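# Wind the cable around a gripped reel's hub

## Task

With one gripper holding the reel, pin the cable under one of that gripper's fingers at a point close to one cable end. Then wrap the cable around the reel's hub for more than one full turn, keeping it within roughly one cable thickness of the hub along almost the entire turn; any stretch running backward between the flanges is subtracted from the turn. Declare completion only while that gripper keeps the reel steady and lifted above the table, the other arm's moving parts are not touching the reel or cable, and that other arm is not pressing hard against the holding arm.

## Robot and tools

Robot: two arms, left_arm and right_arm, each ending in a parallel gripper. In the scene frame the origin sits at table-top height midway between the nominal bases; +x points out over the table, +z up, and left_arm is on the +y side (image left/right may differ). Calibrated bases: left_arm at (+0.007, +0.353, 0) m, right_arm at (-0.037, -0.290, 0) m, each turned slightly about z. A camera stand stands behind the arms. Cameras: cam_high, cam_low, cam_left_wrist, cam_right_wrist, each 672x504.

Gripper axes: fingers extend along the gripper's +z; they open and close along its y. The reported end_effector_position is the point between the pads, about 1 cm back from the tips. Reported positions and end_effector_quat_wxyz are in the scene frame and may be off by a few centimetres, worse at long reach.

Command row: 14 numbers, each in [-1, 1], always for both arms: dx, dy, dz, rx, ry, rz, opening for left_arm, then the same seven for right_arm. dx..rz are an offset, not a pose: they are measured along the axes of that arm's current Hand target, starting from the Hand target at the beginning of the action or call. 1.0 equals 0.6 m of travel or 180 degrees of turn; rx, ry, rz form one rotation vector. Opening is absolute: +1 fully open (0.094 m), -1 closed. Sending all six pose numbers as 0 re-requests the current Hand target; a 0 in the opening slot is a real command (half open), so repeat the present opening to leave a gripper alone.

execute_actions(actions, cameras): actions is a list of up to 15 actions; each action is a list of up to 15 rows, one row per 1/30 s step. A short action repeats its final row to fill 15 steps. Every row in an action counts from that action's start pose, so rows are not cumulative, but successive actions and calls are. An empty actions list returns state plus all camera images. cameras: list of names, ["all"], or []; an unknown name voids the call.

move(target, speed, blend, opening_speed, grip_force, blocking, cameras): drives both grippers on straight paths from their Hand targets. target is one 14-number row or a list of up to 15 rows; every row is an offset from the same starting Hand targets, not from the previous row. speed is m/s (0.002 to 2.9, default 0.25; rotation up to twice that in rad/s), one value or one per row. blend (m) rounds corners between listed rows; 0 stops at each. opening_speed (0.2 or more, per second on the -1..+1 scale) closes fingers gradually, useful for gentle grasps. grip_force sets a per-pad limit of 10 to 50 N (one value or one per arm) that persists; lower force closes slowly. Paths do not avoid obstacles or the other arm and share a 10 s cap. blocking=false returns early while motion continues. The result adds a move: line giving the ending (done, off_target, moving, held, fault) and any limits (paced means clipped, held means a check withheld steps).

wait(seconds 0 to 10): lets time pass holding commands; a running move continues. stop(): brakes a running move; braking needs distance. zoom_image(camera, region [x0, y0, x1, y1] pixels, max 504x504): enlarges part of the latest image from that camera. finished_scene(scene): ends the current scene, given its number; irreversible, so call it only when the goal holds steadily.

Result lines: Hand target is the last commanded pose after clipping, the base for the next offsets. The gripper often rests short of it because of friction and weight; waiting does not fix that, but a new command (even zeros) retries, and you may add the remaining gap as an offset. Orientation commands are clipped to 40 degrees from the measured one each step. grip_measured is the finger opening on the command scale; when holding a hard part it reads a little below the part's width, and it follows commands down to the force limit, so it does not reveal contact. Joint positions end with the measured opening in metres. Joint velocities may be summarized as within noise. Joint torques include the arm's own weight, carry fixed offsets and noise, and items 1 to 3 wrap at ±28 N m. Tool commands shows current commands. MOTOR HOT warns at 75 °C; at 90 °C the arm folds and stops working, at 100 °C it collapses. Holding loads, stretched reach, or pushing against unreachable poses heats motors, even while idle.

Joint limits (rad): waist -2.618 to 3.054, shoulder 0 to 3.142, elbow 0 to 3.142 (straight at 2.901), wrist pitch and yaw -1.571 to 1.571, wrist roll -2.094 to 2.094.

Cautions: do not let the reel or cable fall or end up off the table. Move slowly near contact; faster moves and targets set deep past a surface press harder. A blocked arm keeps pushing until commanded back past its gripper. Avoid any firm contact between the arms, including one gripper closing on the other's fingers; the clearance check does not cover grippers or wrist cameras. Contact with a wrist-camera cable counts as touching. Do not route paths near an arm's own base, which can flip its shoulder. Loose objects may get nudged occasionally. Thinking time lets the scene run.

Each tool is called after "Request:" as name(argument=value, ...) on one line, values as JSON.

## Session

Request:
execute_actions(actions=[])

Scene clock: 0.00 s.
left_arm: end_effector_position=(+0.4077, +0.3616, +0.1177) grip_measured=+1.000 end_effector_quat_wxyz=(+0.632, -0.051, +0.771, +0.057) | right_arm: end_effector_position=(+0.3509, -0.3326, +0.0992) grip_measured=+1.000 end_effector_quat_wxyz=(+0.574, +0.118, +0.801, -0.119)
Joint positions: left_arm=[-0.096 1.597 0.332 1.063 -0.24 -0.025 0.094] | right_arm=[0.075 1.539 0.362 0.833 0.393 0.079 0.094]
Joint velocities: within noise
Joint torques (N m): no reading
Heat: left arm: 32 °C; right arm: 34 °C.
Hand target: left_arm +0.4108, +0.3615, +0.1282; +0.644, -0.053, +0.761, +0.055 | right_arm +0.3512, -0.3329, +0.1000; +0.574, +0.118, +0.802, -0.120
Tool commands: left_gripper/opening=+1.0 right_gripper/opening=+1.0

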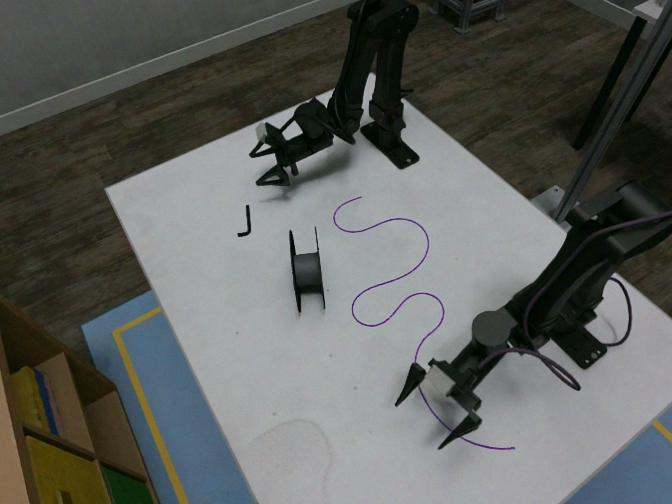

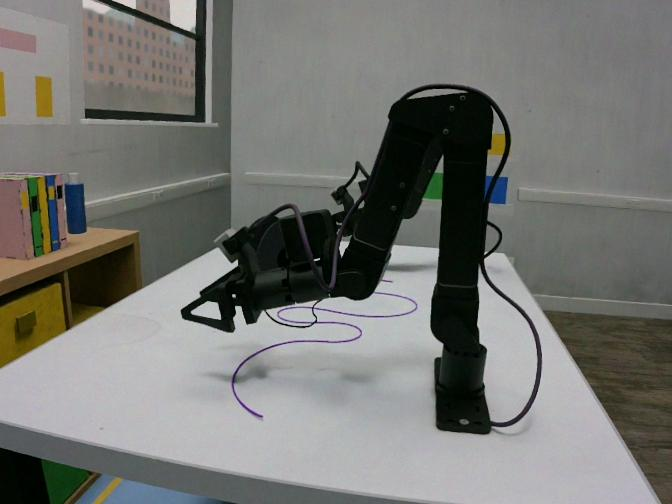

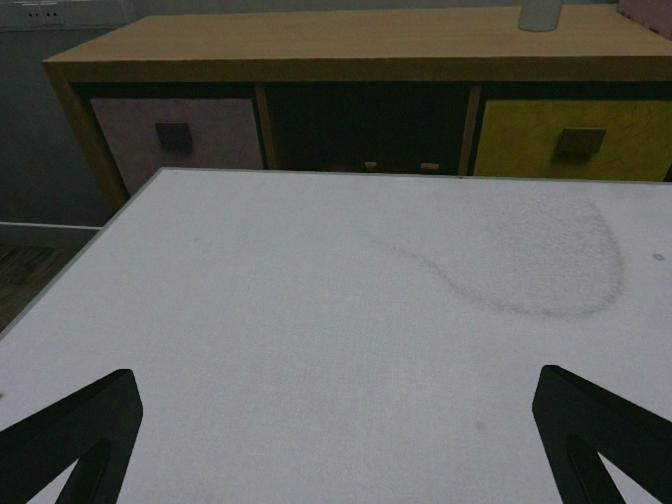

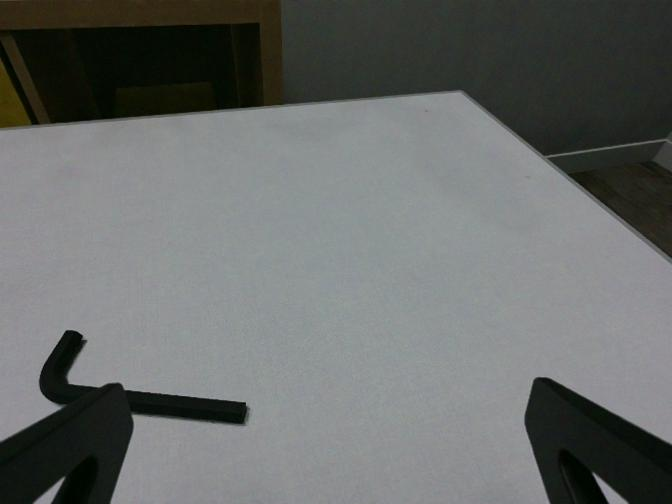

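Request:
zoom_image(camera="cam_high", region=[220, 180, 460, 360])

Request:
zoom_image(camera="cam_high", region=[270, 220, 350, 320])

Request:
zoom_image(camera="cam_low", region=[180, 180, 480, 430])

Scaled by 2.100.

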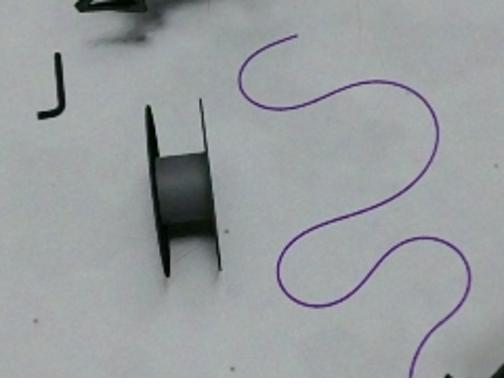

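Scaled by 5.040.

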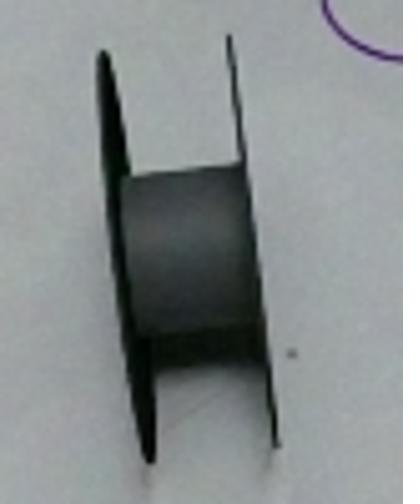

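Scaled by 1.680.

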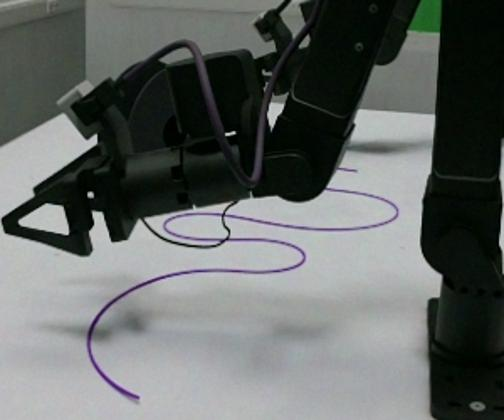

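Request:
move(target=[0,0,0,0,0,0,1,-0.129,-0.072,-0.395,-0.299,0.0855,-0.138,1], cameras=["all"])

Scene clock: 130.53 s.
left_arm: end_effector_position=(+0.4077, +0.3616, +0.1177) grip_measured=+1.000 end_effector_quat_wxyz=(+0.632, -0.051, +0.771, +0.057) | right_arm: end_effector_position=(+0.1521, -0.3048, +0.2401) grip_measured=+1.000 end_effector_quat_wxyz=(+0.407, -0.274, +0.865, +0.104)
Joint positions: left_arm=[-0.096 1.597 0.332 1.063 -0.24 -0.025 0.094] | right_arm=[-0.883 0.961 1.092 -1.56 -0.858 -1.442 0.094]
Joint torques (N m): left_arm=[0.06 -6 4.49 1.43 -0.01 0.01] | right_arm=[0.54 -1.72 7.86 0.4 -0.8 -0.12]
Heat: left arm: 45 °C; right arm: 41 °C.
Hand target: left_arm +0.4108, +0.3615, +0.1282; +0.644, -0.053, +0.761, +0.055 | right_arm +0.1501, -0.3000, +0.2500; +0.419, -0.305, +0.841, +0.152
Off the commanded pose: left_arm 0.011 m, 2 deg | right_arm 0.011 m, 7 deg.
joint sent to its limit (right arm) — joint 4 (wrist pitch), lower limit. The joint targets are off in orientation, not in position.
move: off_target (left_arm, right_arm)

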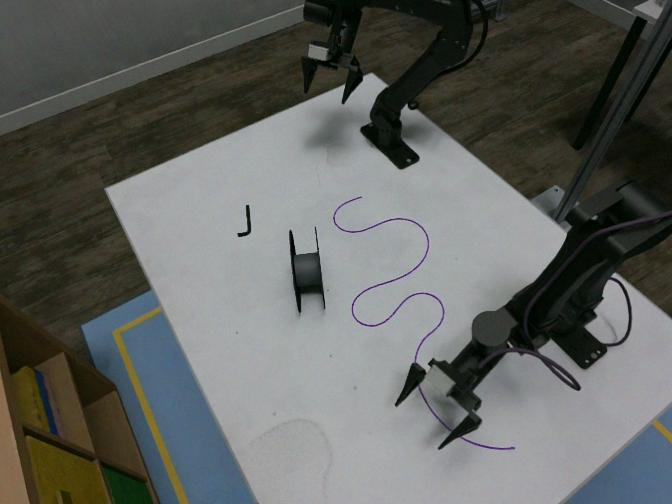

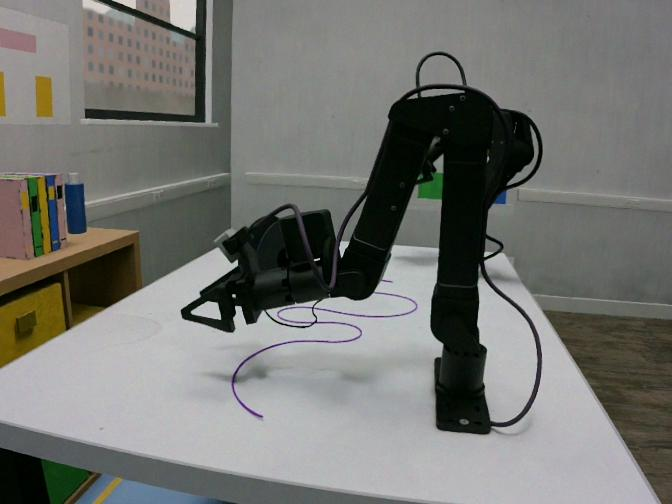

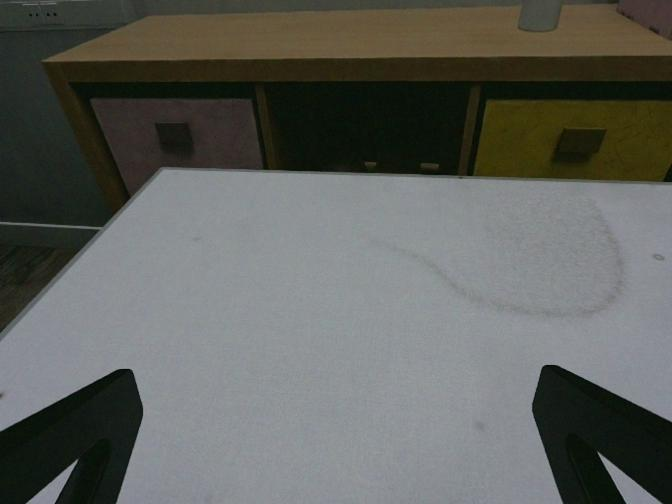

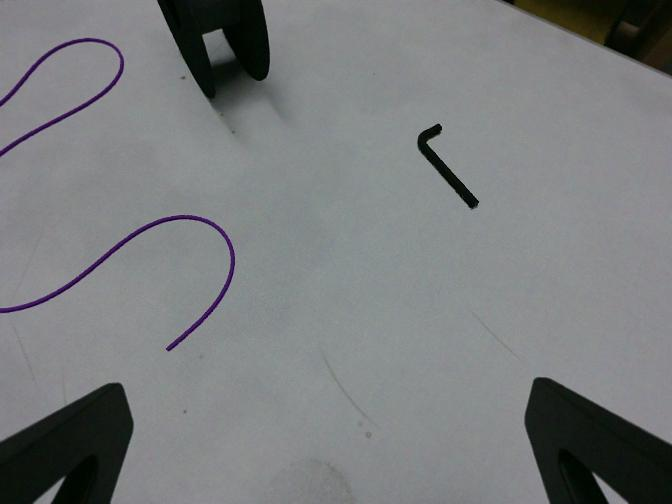

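Request:
move(target=[0,0,0,0,0,0,1,-0.340,0.026,0.2585,0.102,0.282,0.205,1], cameras=["cam_right_wrist","cam_high"])

Scene clock: 155.13 s.
left_arm: end_effector_position=(+0.4077, +0.3616, +0.1177) grip_measured=+1.000 end_effector_quat_wxyz=(+0.632, -0.051, +0.771, +0.057) | right_arm: end_effector_position=(+0.3279, -0.1323, +0.3240) grip_measured=+1.000 end_effector_quat_wxyz=(+0.232, -0.006, +0.968, +0.094)
Joint positions: left_arm=[-0.096 1.597 0.332 1.063 -0.24 -0.025 0.094] | right_arm=[0.419 1.837 2.336 -1.565 0.009 0.394 0.094]
Joint torques (N m): left_arm=[0.06 -6 4.48 1.43 -0.01 0.01] | right_arm=[0.21 -6.82 7.09 1.23 -0.07 0.11]
Heat: left arm: 46 °C; right arm: 37 °C.
Hand target: left_arm +0.4108, +0.3615, +0.1282; +0.644, -0.053, +0.761, +0.055 | right_arm +0.3294, -0.1299, +0.3195; +0.000, -0.001, +1.000, +0.000
Off the commanded pose: left_arm 0.011 m, 2 deg | right_arm 0.005 m, 29 deg.
joint sent to its limit (right arm) — joint 4 (wrist pitch), lower limit. The joint targets are off in orientation, not in position.
move: off_target (left_arm, right_arm)
Images, in order (width x height): cam_high 672x504, cam_right_wrist 672x504.

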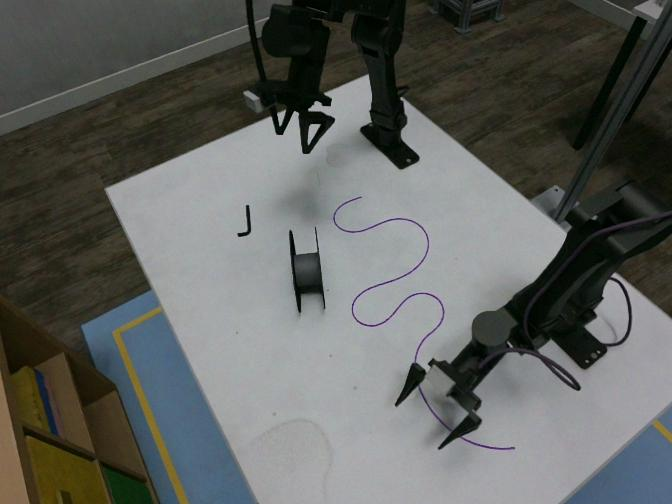

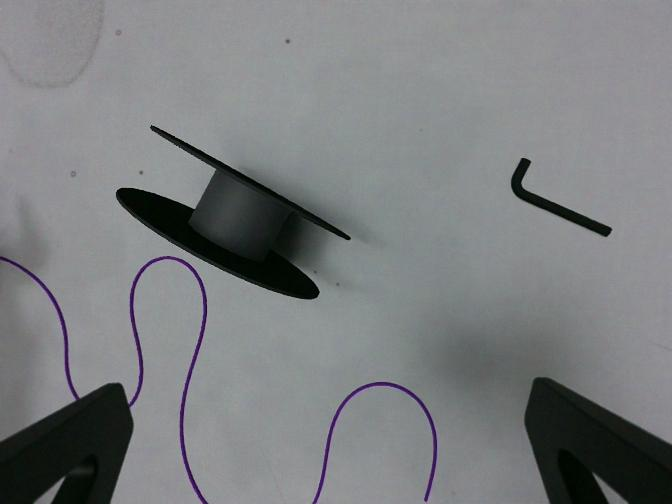

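Request:
move(target=[-0.149,0.115,-0.333,0.044,0.280,0.024,1,0,0,0,0,0,0,1], cameras=["all"])

Scene clock: 320.90 s.
left_arm: end_effector_position=(+0.2170, +0.4003, +0.2394) grip_measured=+1.000 end_effector_quat_wxyz=(+0.245, -0.006, +0.969, +0.000) | right_arm: end_effector_position=(+0.3279, -0.1322, +0.3240) grip_measured=+1.000 end_effector_quat_wxyz=(+0.231, -0.006, +0.968, +0.094)
Joint positions: left_arm=[0.342 1.005 1.257 -1.352 0.16 0.298 0.094] | right_arm=[0.419 1.837 2.336 -1.565 0.008 0.395 0.094]
Joint torques (N m): left_arm=[0.55 -0.47 7.79 0.54 0.27 0.12] | right_arm=[0.16 -6.79 7.13 1.23 -0.07 0.1]
Heat: left arm: 50 °C; right arm: 37 °C.
Hand target: left_arm +0.2202, +0.4001, +0.2502; +0.259, -0.001, +0.966, +0.000 | right_arm +0.3294, -0.1298, +0.3195; +0.000, -0.001, +1.000, +0.000
Off the commanded pose: left_arm 0.011 m, 2 deg | right_arm 0.005 m, 29 deg.
joint sent to its limit (right arm) — joint 4 (wrist pitch), lower limit. The joint targets are off in orientation, not in position.
move: off_target (left_arm, right_arm)

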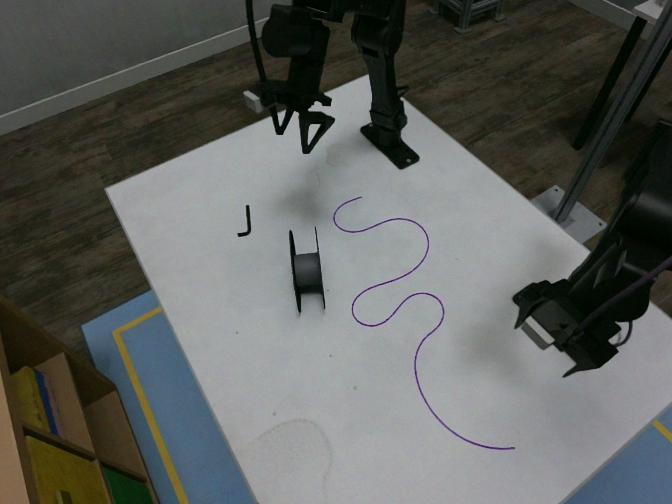

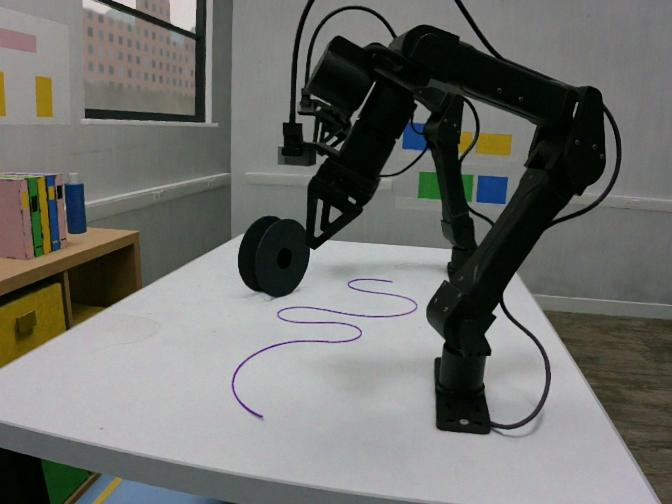

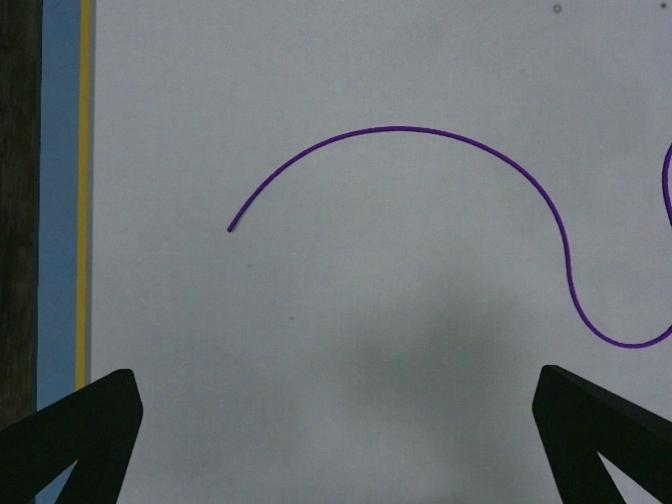

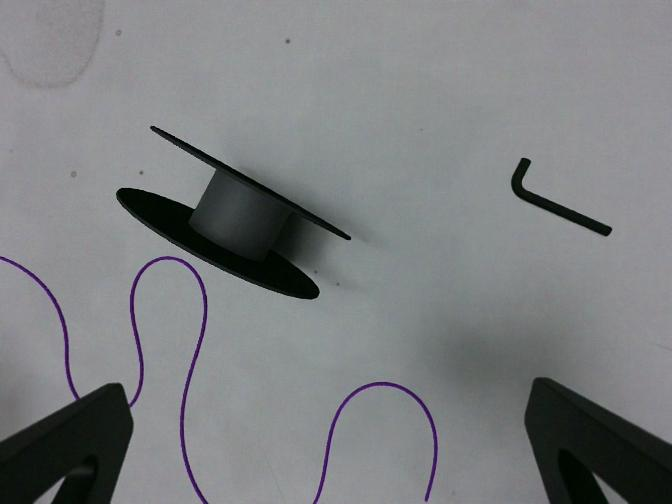

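Request:
zoom_image(camera="cam_low", region=[220, 190, 340, 310])

Scaled by 4.200.

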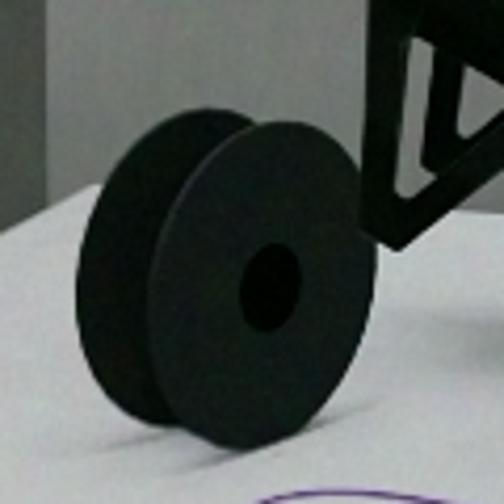

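Request:
move(target=[-0.0355,0.048,0.3285,0.1388,0,0.2406,0,0,0,0,0,0,0,1], cameras=["cam_left_wrist","cam_high"])

Scene clock: 372.17 s.
left_arm: end_effector_position=(+0.3245, +0.4262, +0.0832) grip_measured=+0.002 end_effector_quat_wxyz=(+0.215, +0.401, +0.883, -0.114) | right_arm: end_effector_position=(+0.3279, -0.1322, +0.3240) grip_measured=+1.000 end_effector_quat_wxyz=(+0.231, -0.006, +0.968, +0.094)
Joint positions: left_arm=[0.476 1.689 1.173 -0.962 0.484 1.312 0.047] | right_arm=[0.419 1.837 2.336 -1.565 0.008 0.395 0.094]
Joint torques (N m): left_arm=[0.31 -5.71 7.75 0.1 0.6 0.13] | right_arm=[0.17 -6.82 7.1 1.24 -0.08 0.1]
Heat: left arm: 43 °C; right arm: 36 °C.
Hand target: left_arm +0.3373, +0.4289, +0.0902; +0.235, +0.408, +0.876, -0.109 | right_arm +0.3294, -0.1298, +0.3195; +0.000, -0.001, +1.000, +0.000
Off the commanded pose: left_arm 0.015 m, 3 deg | right_arm 0.005 m, 29 deg.
joint sent to its limit (right arm) — joint 4 (wrist pitch), lower limit. The joint targets are off in orientation, not in position.
move: off_target (left_arm, right_arm)
Images, in order (width x height): cam_high 672x504, cam_left_wrist 672x504.

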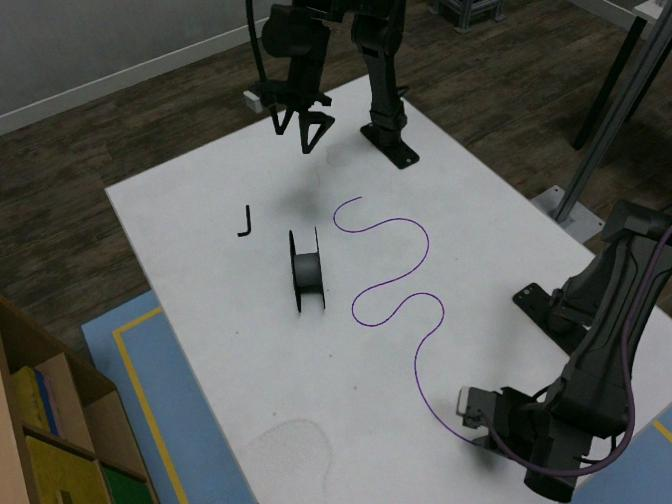

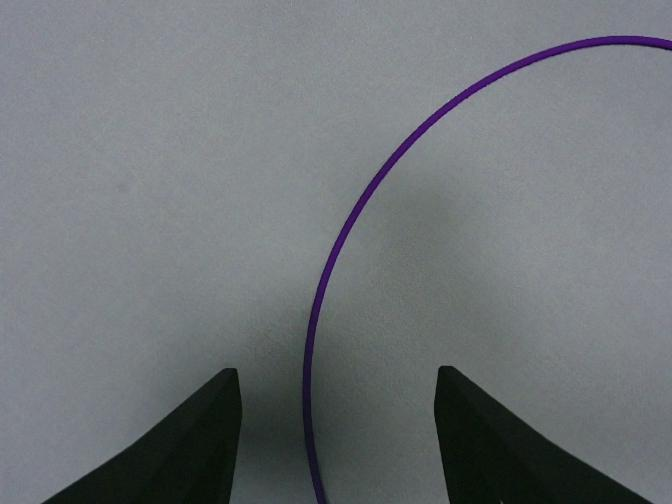

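Request:
move(target=[0.0285,0.0108,0.0893,0.0222,0,0.0385,-0.3,0,0,0,0,0,0,1], cameras=["cam_left_wrist"])

Scene clock: 395.77 s.
left_arm: end_effector_position=(+0.3427, +0.4269, +0.0347) grip_measured=-0.298 end_effector_quat_wxyz=(+0.212, +0.461, +0.853, -0.123) | right_arm: end_effector_position=(+0.3279, -0.1322, +0.3240) grip_measured=+1.000 end_effector_quat_wxyz=(+0.231, -0.006, +0.968, +0.094)
Joint positions: left_arm=[0.456 1.857 1.173 -0.839 0.493 1.442 0.033] | right_arm=[0.419 1.837 2.336 -1.565 0.008 0.395 0.094]
Joint torques (N m): left_arm=[-0.31 -7.02 5.2 0.04 0.63 0.15] | right_arm=[0.16 -6.8 7.12 1.23 -0.07 0.1]
Heat: left arm: 41 °C; right arm: 36 °C.
Hand target: left_arm +0.3500, +0.4239, +0.0352; +0.227, +0.468, +0.845, -0.125 | right_arm +0.3294, -0.1298, +0.3195; +0.000, -0.001, +1.000, +0.000
Off the commanded pose: left_arm 0.008 m, 2 deg | right_arm 0.005 m, 29 deg.
joint sent to its limit (right arm) — joint 4 (wrist pitch), lower limit. The joint targets are off in orientation, not in position.
move: off_target (right_arm)
Images, in order (width x height): cam_left_wrist 672x504.

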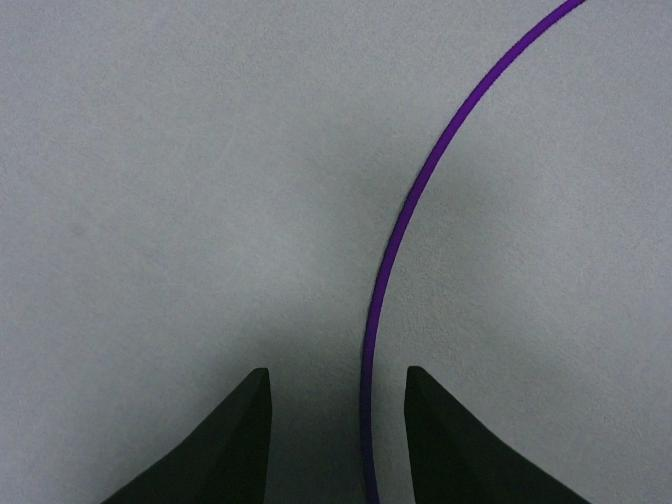

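Request:
move(target=[0.0183,-0.010,0.0317,0,0,0,-0.3,0,0,0,0,0,0,1], speed=0.08, cameras=["cam_left_wrist"])

Scene clock: 402.90 s.
left_arm: end_effector_position=(+0.3437, +0.4272, +0.0182) grip_measured=-0.298 end_effector_quat_wxyz=(+0.219, +0.463, +0.851, -0.114) | right_arm: end_effector_position=(+0.3279, -0.1322, +0.3240) grip_measured=+1.000 end_effector_quat_wxyz=(+0.231, -0.006, +0.968, +0.094)
Joint positions: left_arm=[0.456 1.874 1.12 -0.747 0.494 1.443 0.033] | right_arm=[0.419 1.837 2.336 -1.565 0.008 0.395 0.094]
Joint torques (N m): left_arm=[-0.47 -6.75 3.6 0.1 0.62 0.11] | right_arm=[0.18 -6.82 7.12 1.24 -0.08 0.11]
Heat: left arm: 41 °C; right arm: 36 °C.
Hand target: left_arm +0.3448, +0.4207, +0.0132; +0.227, +0.468, +0.845, -0.125 | right_arm +0.3294, -0.1298, +0.3195; +0.000, -0.001, +1.000, +0.000
Off the commanded pose: left_arm 0.008 m, 2 deg | right_arm 0.005 m, 29 deg.
joint sent to its limit (right arm) — joint 4 (wrist pitch), lower limit. The joint targets are off in orientation, not in position.
move: off_target (right_arm)
Images, in order (width x height): cam_left_wrist 672x504.

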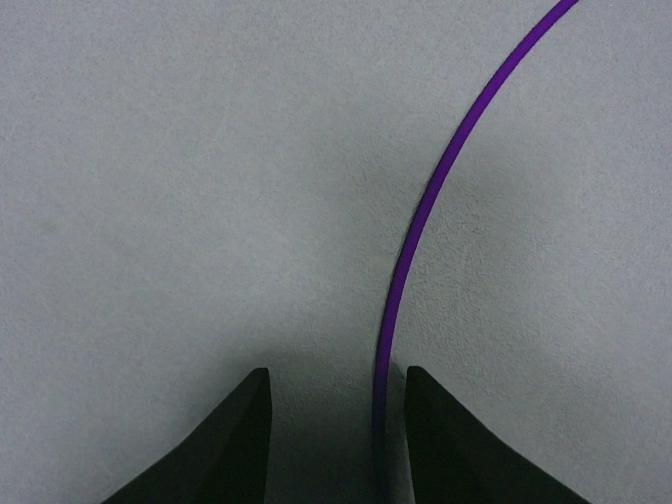

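Request:
move(target=[0.005,-0.009,0.0087,0,0,0,-0.3,0,0,0,0,0,0,1], speed=0.05, cameras=["cam_left_wrist"])

Scene clock: 410.20 s.
left_arm: end_effector_position=(+0.3424, +0.4235, +0.0146) grip_measured=-0.298 end_effector_quat_wxyz=(+0.226, +0.462, +0.849, -0.119) | right_arm: end_effector_position=(+0.3279, -0.1322, +0.3240) grip_measured=+1.000 end_effector_quat_wxyz=(+0.231, -0.006, +0.968, +0.094)
Joint positions: left_arm=[0.456 1.874 1.096 -0.723 0.511 1.443 0.033] | right_arm=[0.419 1.837 2.336 -1.565 0.008 0.395 0.094]
Joint torques (N m): left_arm=[-0.62 -7.17 2.58 0.15 0.43 0.1] | right_arm=[0.17 -6.82 7.1 1.24 -0.08 0.1]
Heat: left arm: 40 °C; right arm: 36 °C.
Hand target: left_arm +0.3403, +0.4178, +0.0072; +0.227, +0.468, +0.845, -0.125 | right_arm +0.3294, -0.1298, +0.3195; +0.000, -0.001, +1.000, +0.000
Off the commanded pose: left_arm 0.010 m, 1 deg | right_arm 0.005 m, 29 deg.
joint sent to its limit (right arm) — joint 4 (wrist pitch), lower limit. The joint targets are off in orientation, not in position.
move: off_target (right_arm)
Images, in order (width x height): cam_left_wrist 672x504.

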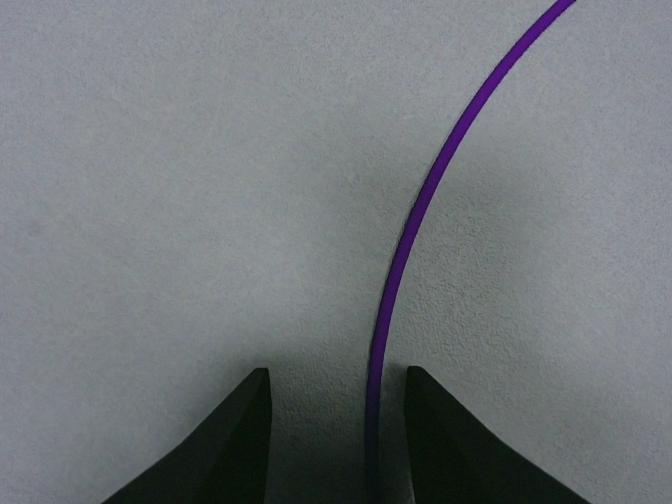

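Request:
move(target=[0,0,0,0,0,0,-1,0,0,0,0,0,0,1], speed=0.05, grip_force=[30,50], cameras=["cam_left_wrist"])

Scene clock: 416.80 s.
left_arm: end_effector_position=(+0.3462, +0.4254, +0.0150) grip_measured=-0.937 end_effector_quat_wxyz=(+0.231, +0.464, +0.848, -0.111) | right_arm: end_effector_position=(+0.3279, -0.1322, +0.3240) grip_measured=+1.000 end_effector_quat_wxyz=(+0.231, -0.006, +0.968, +0.094)
Joint positions: left_arm=[0.456 1.874 1.096 -0.705 0.511 1.443 0.003] | right_arm=[0.419 1.837 2.336 -1.565 0.008 0.395 0.094]
Joint torques (N m): left_arm=[-0.62 -7.2 2.59 0.02 0.43 0.1] | right_arm=[0.14 -6.8 7.12 1.24 -0.07 0.1]
Heat: left arm: 40 °C; right arm: 36 °C.
Hand target: left_arm +0.3403, +0.4178, +0.0072; +0.227, +0.468, +0.845, -0.125 | right_arm +0.3294, -0.1298, +0.3195; +0.000, -0.001, +1.000, +0.000
Off the commanded pose: left_arm 0.012 m, 2 deg | right_arm 0.005 m, 29 deg.
joint sent to its limit (right arm) — joint 4 (wrist pitch), lower limit. The joint targets are off in orientation, not in position.
grip_force (N): 30, 50
move: off_target (left_arm, right_arm)
Images, in order (width x height): cam_left_wrist 672x504.

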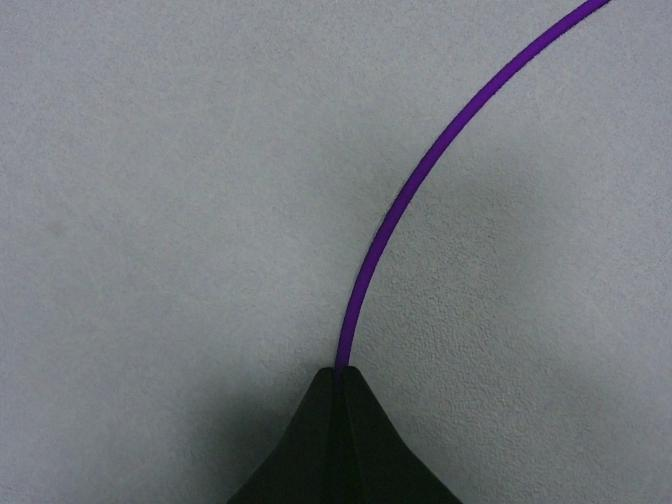

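Request:
move(target=[-0.167,0,-0.289,0,0,0,-1,0,0,0,0,0,0,1], speed=0.15, cameras=["all"])

Scene clock: 424.10 s.
left_arm: end_effector_position=(+0.3385, +0.4207, +0.1922) grip_measured=-0.940 end_effector_quat_wxyz=(+0.212, +0.459, +0.852, -0.136) | right_arm: end_effector_position=(+0.3279, -0.1322, +0.3240) grip_measured=+1.000 end_effector_quat_wxyz=(+0.231, -0.006, +0.968, +0.094)
Joint positions: left_arm=[0.453 1.772 1.701 -1.475 0.508 1.443 0.003] | right_arm=[0.419 1.837 2.336 -1.565 0.008 0.395 0.094]
Joint torques (N m): left_arm=[-0.32 -9.47 7.43 -0.27 0.46 0.1] | right_arm=[0.18 -6.8 7.12 1.24 -0.07 0.1]
Heat: left arm: 40 °C; right arm: 36 °C.
Hand target: left_arm +0.3403, +0.4178, +0.2075; +0.227, +0.468, +0.845, -0.125 | right_arm +0.3294, -0.1298, +0.3195; +0.000, -0.001, +1.000, +0.000
Off the commanded pose: left_arm 0.016 m, 2 deg | right_arm 0.005 m, 29 deg.
joint sent to its limit (right arm) — joint 4 (wrist pitch), lower limit. The joint targets are off in orientation, not in position.
grip_force (N): 30, 50
move: off_target (left_arm, right_arm)

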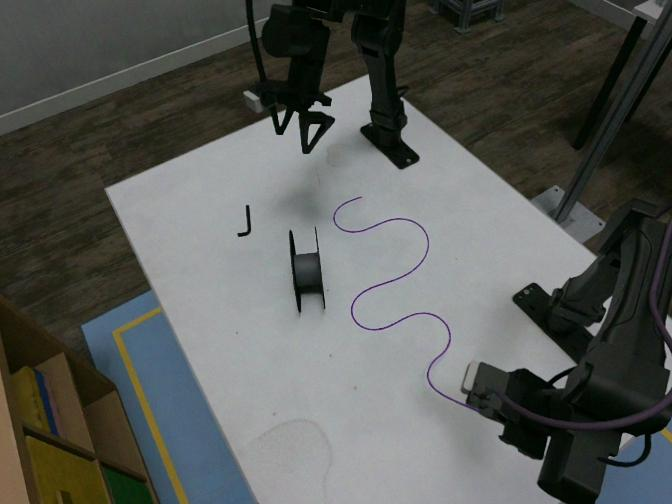

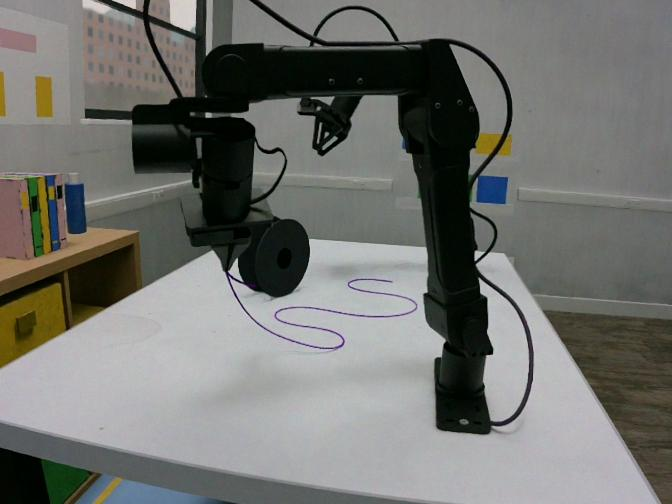

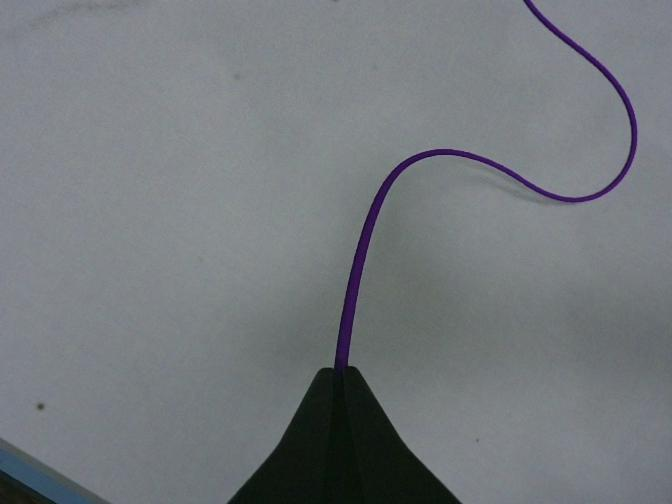

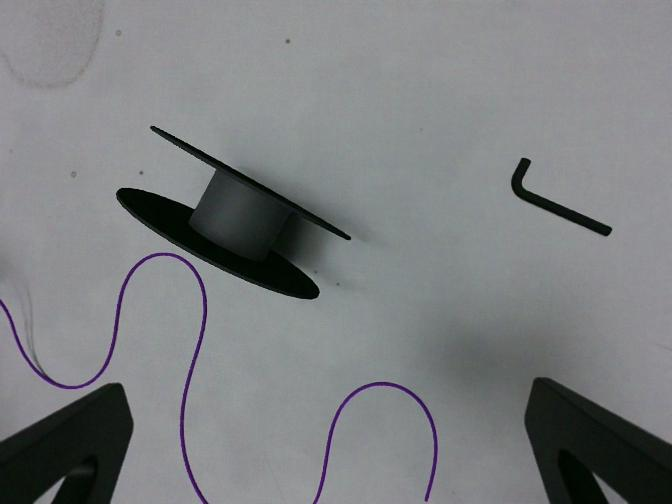

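Request:
zoom_image(camera="cam_low", region=[180, 200, 360, 360])

Scaled by 2.800.

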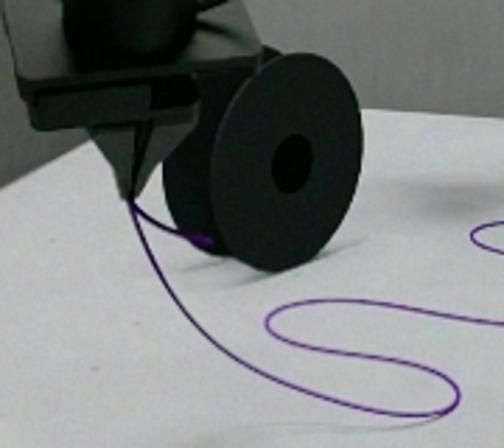

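Request:
move(target=[[0,0,0,0,0,0,-1,0.0657,-0.133,0.1167,-0.2465,-0.394,-0.2937,-0.15],[0,0,0,0,0,0,-1,-0.036,-0.045,0.349,-0.2465,-0.394,-0.2937,-0.15]], cameras=["all"])

Scene clock: 483.20 s.
left_arm: end_effector_position=(+0.3383, +0.4206, +0.1922) grip_measured=-0.940 end_effector_quat_wxyz=(+0.212, +0.459, +0.852, -0.136) | right_arm: end_effector_position=(+0.3541, -0.1590, +0.1229) grip_measured=-0.148 end_effector_quat_wxyz=(+0.555, -0.412, +0.642, +0.332)
Joint positions: left_arm=[0.453 1.772 1.701 -1.476 0.508 1.443 0.003] | right_arm=[-0.085 1.823 0.716 0.673 -1.171 -0.436 0.04]
Joint torques (N m): left_arm=[-0.32 -9.47 7.43 -0.26 0.46 0.11] | right_arm=[0.47 -6.32 4.18 1.96 -0.31 0.04]
Heat: left arm: 37 °C; right arm: 37 °C.
Hand target: left_arm +0.3402, +0.4178, +0.2075; +0.227, +0.468, +0.845, -0.126 | right_arm +0.3510, -0.1567, +0.1100; +0.545, -0.406, +0.649, +0.342
Off the commanded pose: left_arm 0.016 m, 2 deg | right_arm 0.013 m, 2 deg.
grip_force (N): 30, 50
move: off_target (left_arm, right_arm)

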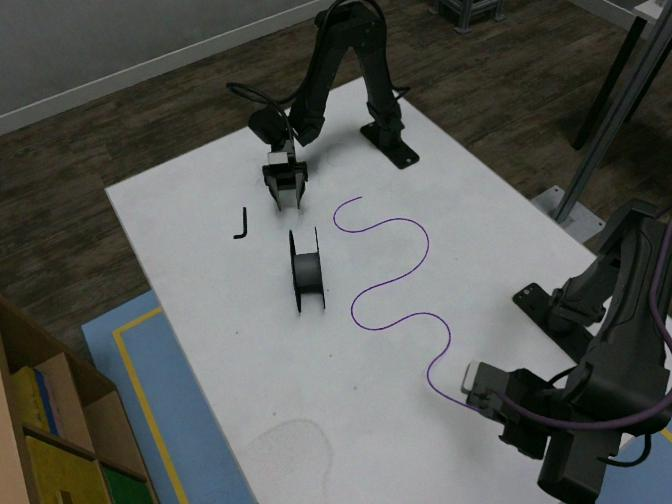

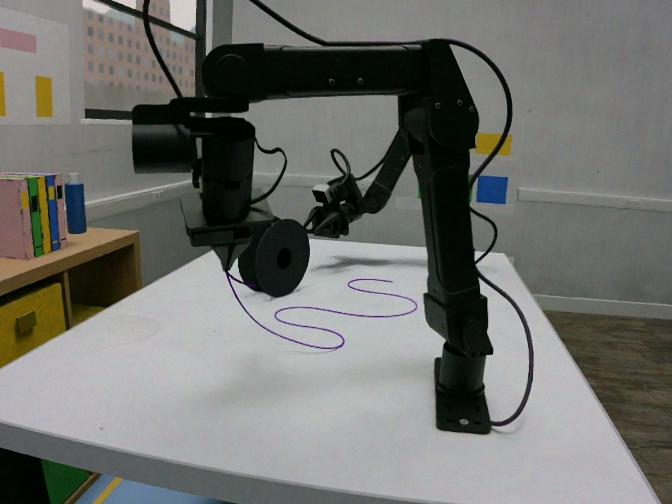

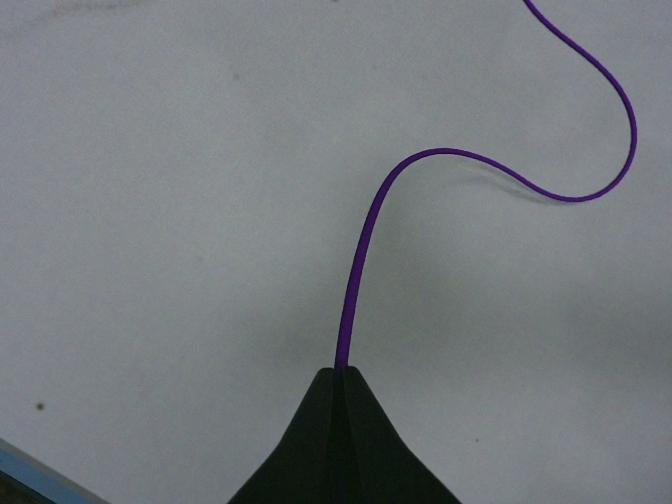

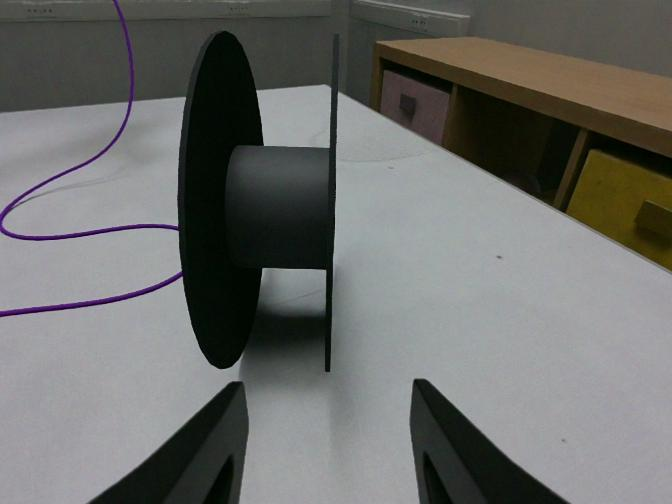

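Request:
move(target=[[-0.2185,-0.362,0.0255,-0.0653,-0.3315,-0.0374,-1,0,0,0,0,0,0,-0.15],[-0.458,-0.470,0.145,-0.0653,-0.3315,-0.0374,-1,0,0,0,0,0,0,-0.15],[-0.6385,-0.408,0.264,-0.0653,-0.3315,-0.0374,-1,0,0,0,0,0,0,-0.15]], speed=0.15, blend=[0.04,0.04,0], cameras=["all"])

Scene clock: 542.93 s.
left_arm: end_effector_position=(+0.3447, -0.0539, +0.2452) grip_measured=-0.940 end_effector_quat_wxyz=(+0.638, +0.279, +0.669, -0.261) | right_arm: end_effector_position=(+0.3542, -0.1590, +0.1231) grip_measured=-0.148 end_effector_quat_wxyz=(+0.555, -0.412, +0.642, +0.332)
Joint positions: left_arm=[-0.938 1.719 0.974 0.694 -0.147 -0.001 0.003] | right_arm=[-0.085 1.823 0.716 0.675 -1.171 -0.435 0.04]
Joint torques (N m): left_arm=[0.42 -6.8 9.1 1.58 0.08 0.03] | right_arm=[0.47 -6.34 4.19 1.96 -0.31 0.05]
Heat: left arm: 36 °C; right arm: 40 °C.
Hand target: left_arm +0.3511, -0.0603, +0.2622; +0.653, +0.271, +0.653, -0.270 | right_arm +0.3510, -0.1567, +0.1100; +0.545, -0.406, +0.649, +0.342
Off the commanded pose: left_arm 0.019 m, 3 deg | right_arm 0.014 m, 2 deg.
grip_force (N): 30, 50
move: off_target (left_arm, right_arm)

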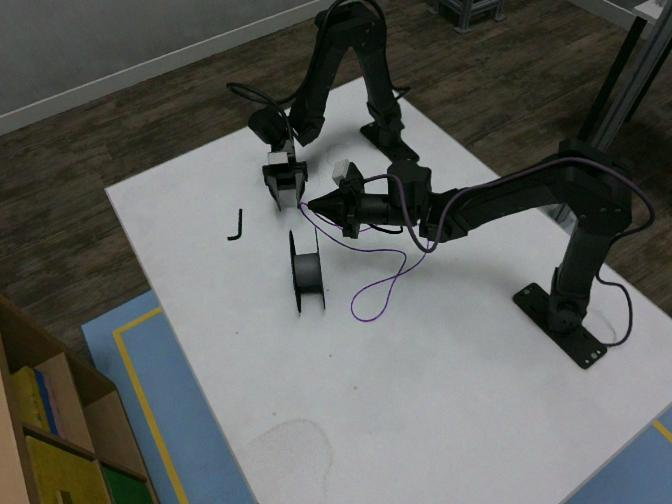

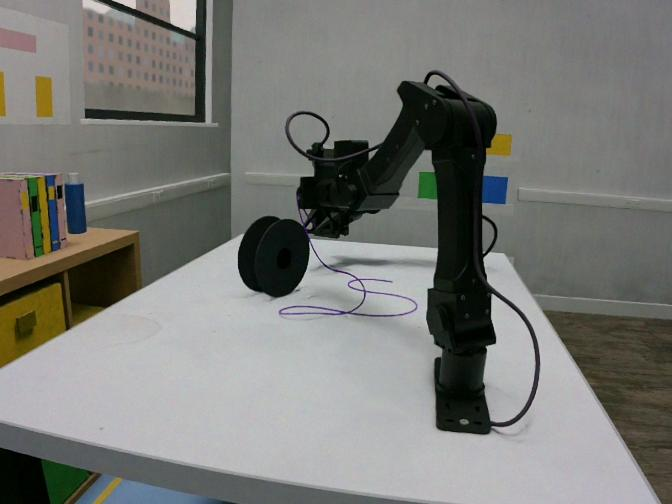

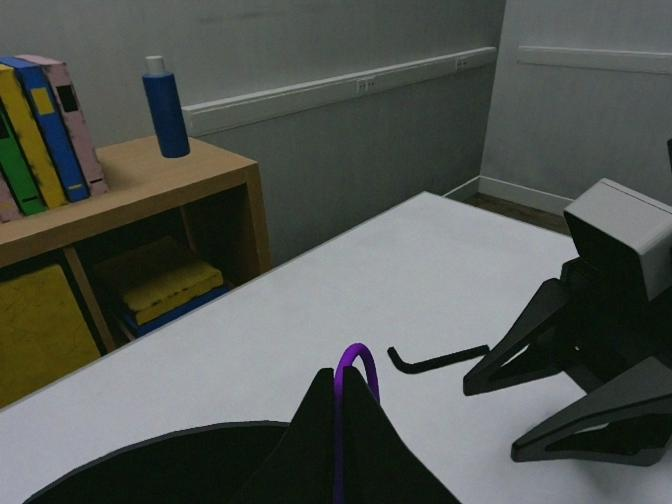

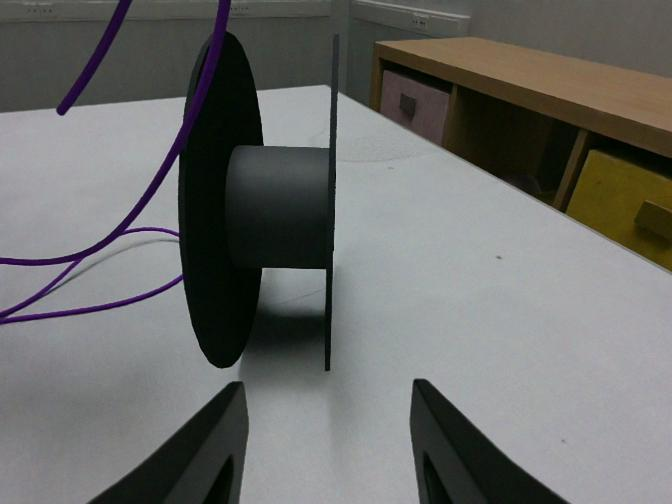

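Request:
move(target=[[-0.12,0,0,0,0,0,-1,0,0,0,0,0,0,-0.15],[-0.12,0,0,0,0,-0.5,-1,0,0,0,0,0,0,-0.15]], speed=0.3, cameras=["all"])

Scene clock: 597.67 s.
left_arm: end_effector_position=(+0.3517, -0.0654, +0.2977) grip_measured=-0.940 end_effector_quat_wxyz=(+0.263, -0.274, +0.679, -0.628) | right_arm: end_effector_position=(+0.3542, -0.1590, +0.1231) grip_measured=-0.148 end_effector_quat_wxyz=(+0.555, -0.412, +0.642, +0.332)
Joint positions: left_arm=[-0.938 1.683 1.182 0.428 -0.14 -1.568 0.003] | right_arm=[-0.085 1.823 0.716 0.675 -1.171 -0.435 0.04]
Joint torques (N m): left_arm=[0.43 -11.77 8.75 1.37 0.02 0.03] | right_arm=[0.44 -6.32 4.19 1.95 -0.32 0.05]
Heat: left arm: 42 °C; right arm: 41 °C.
Hand target: left_arm +0.3511, -0.0604, +0.3340; +0.271, -0.271, +0.654, -0.653 | right_arm +0.3510, -0.1567, +0.1100; +0.545, -0.406, +0.649, +0.342
Off the commanded pose: left_arm 0.037 m, 4 deg | right_arm 0.014 m, 2 deg.
grip_force (N): 30, 50
move: off_target (left_arm, right_arm)

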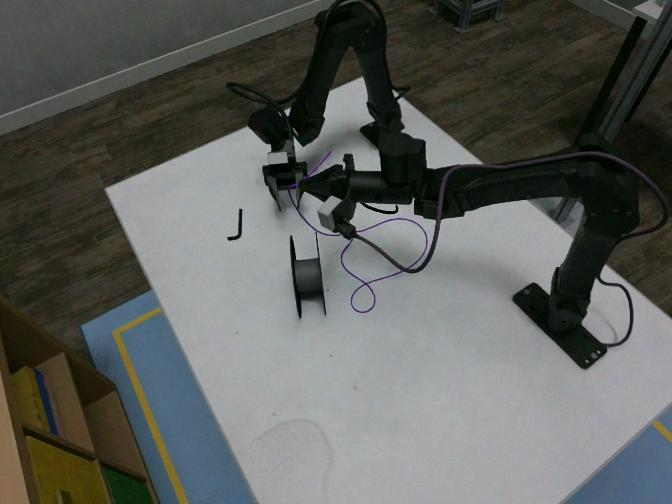

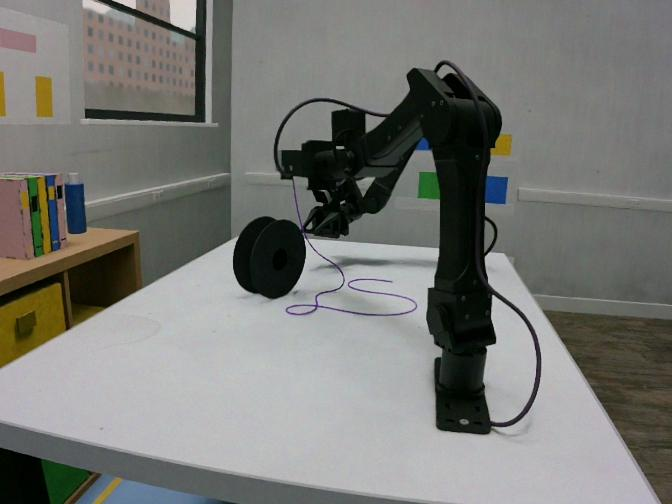

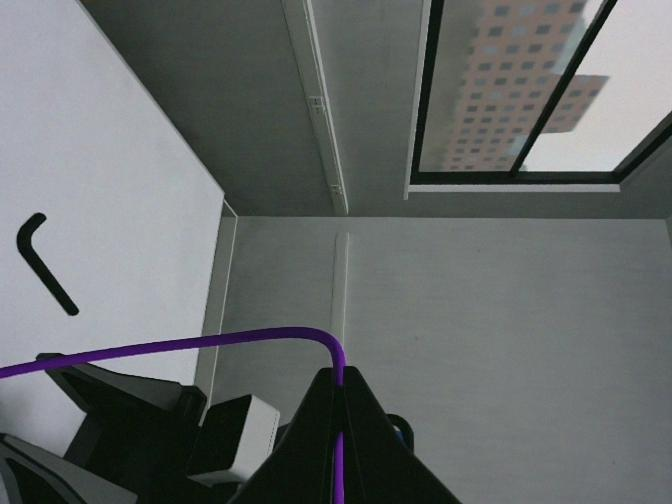

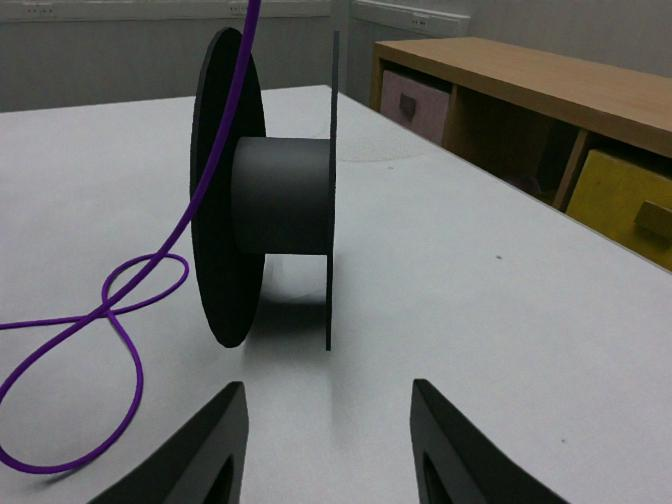

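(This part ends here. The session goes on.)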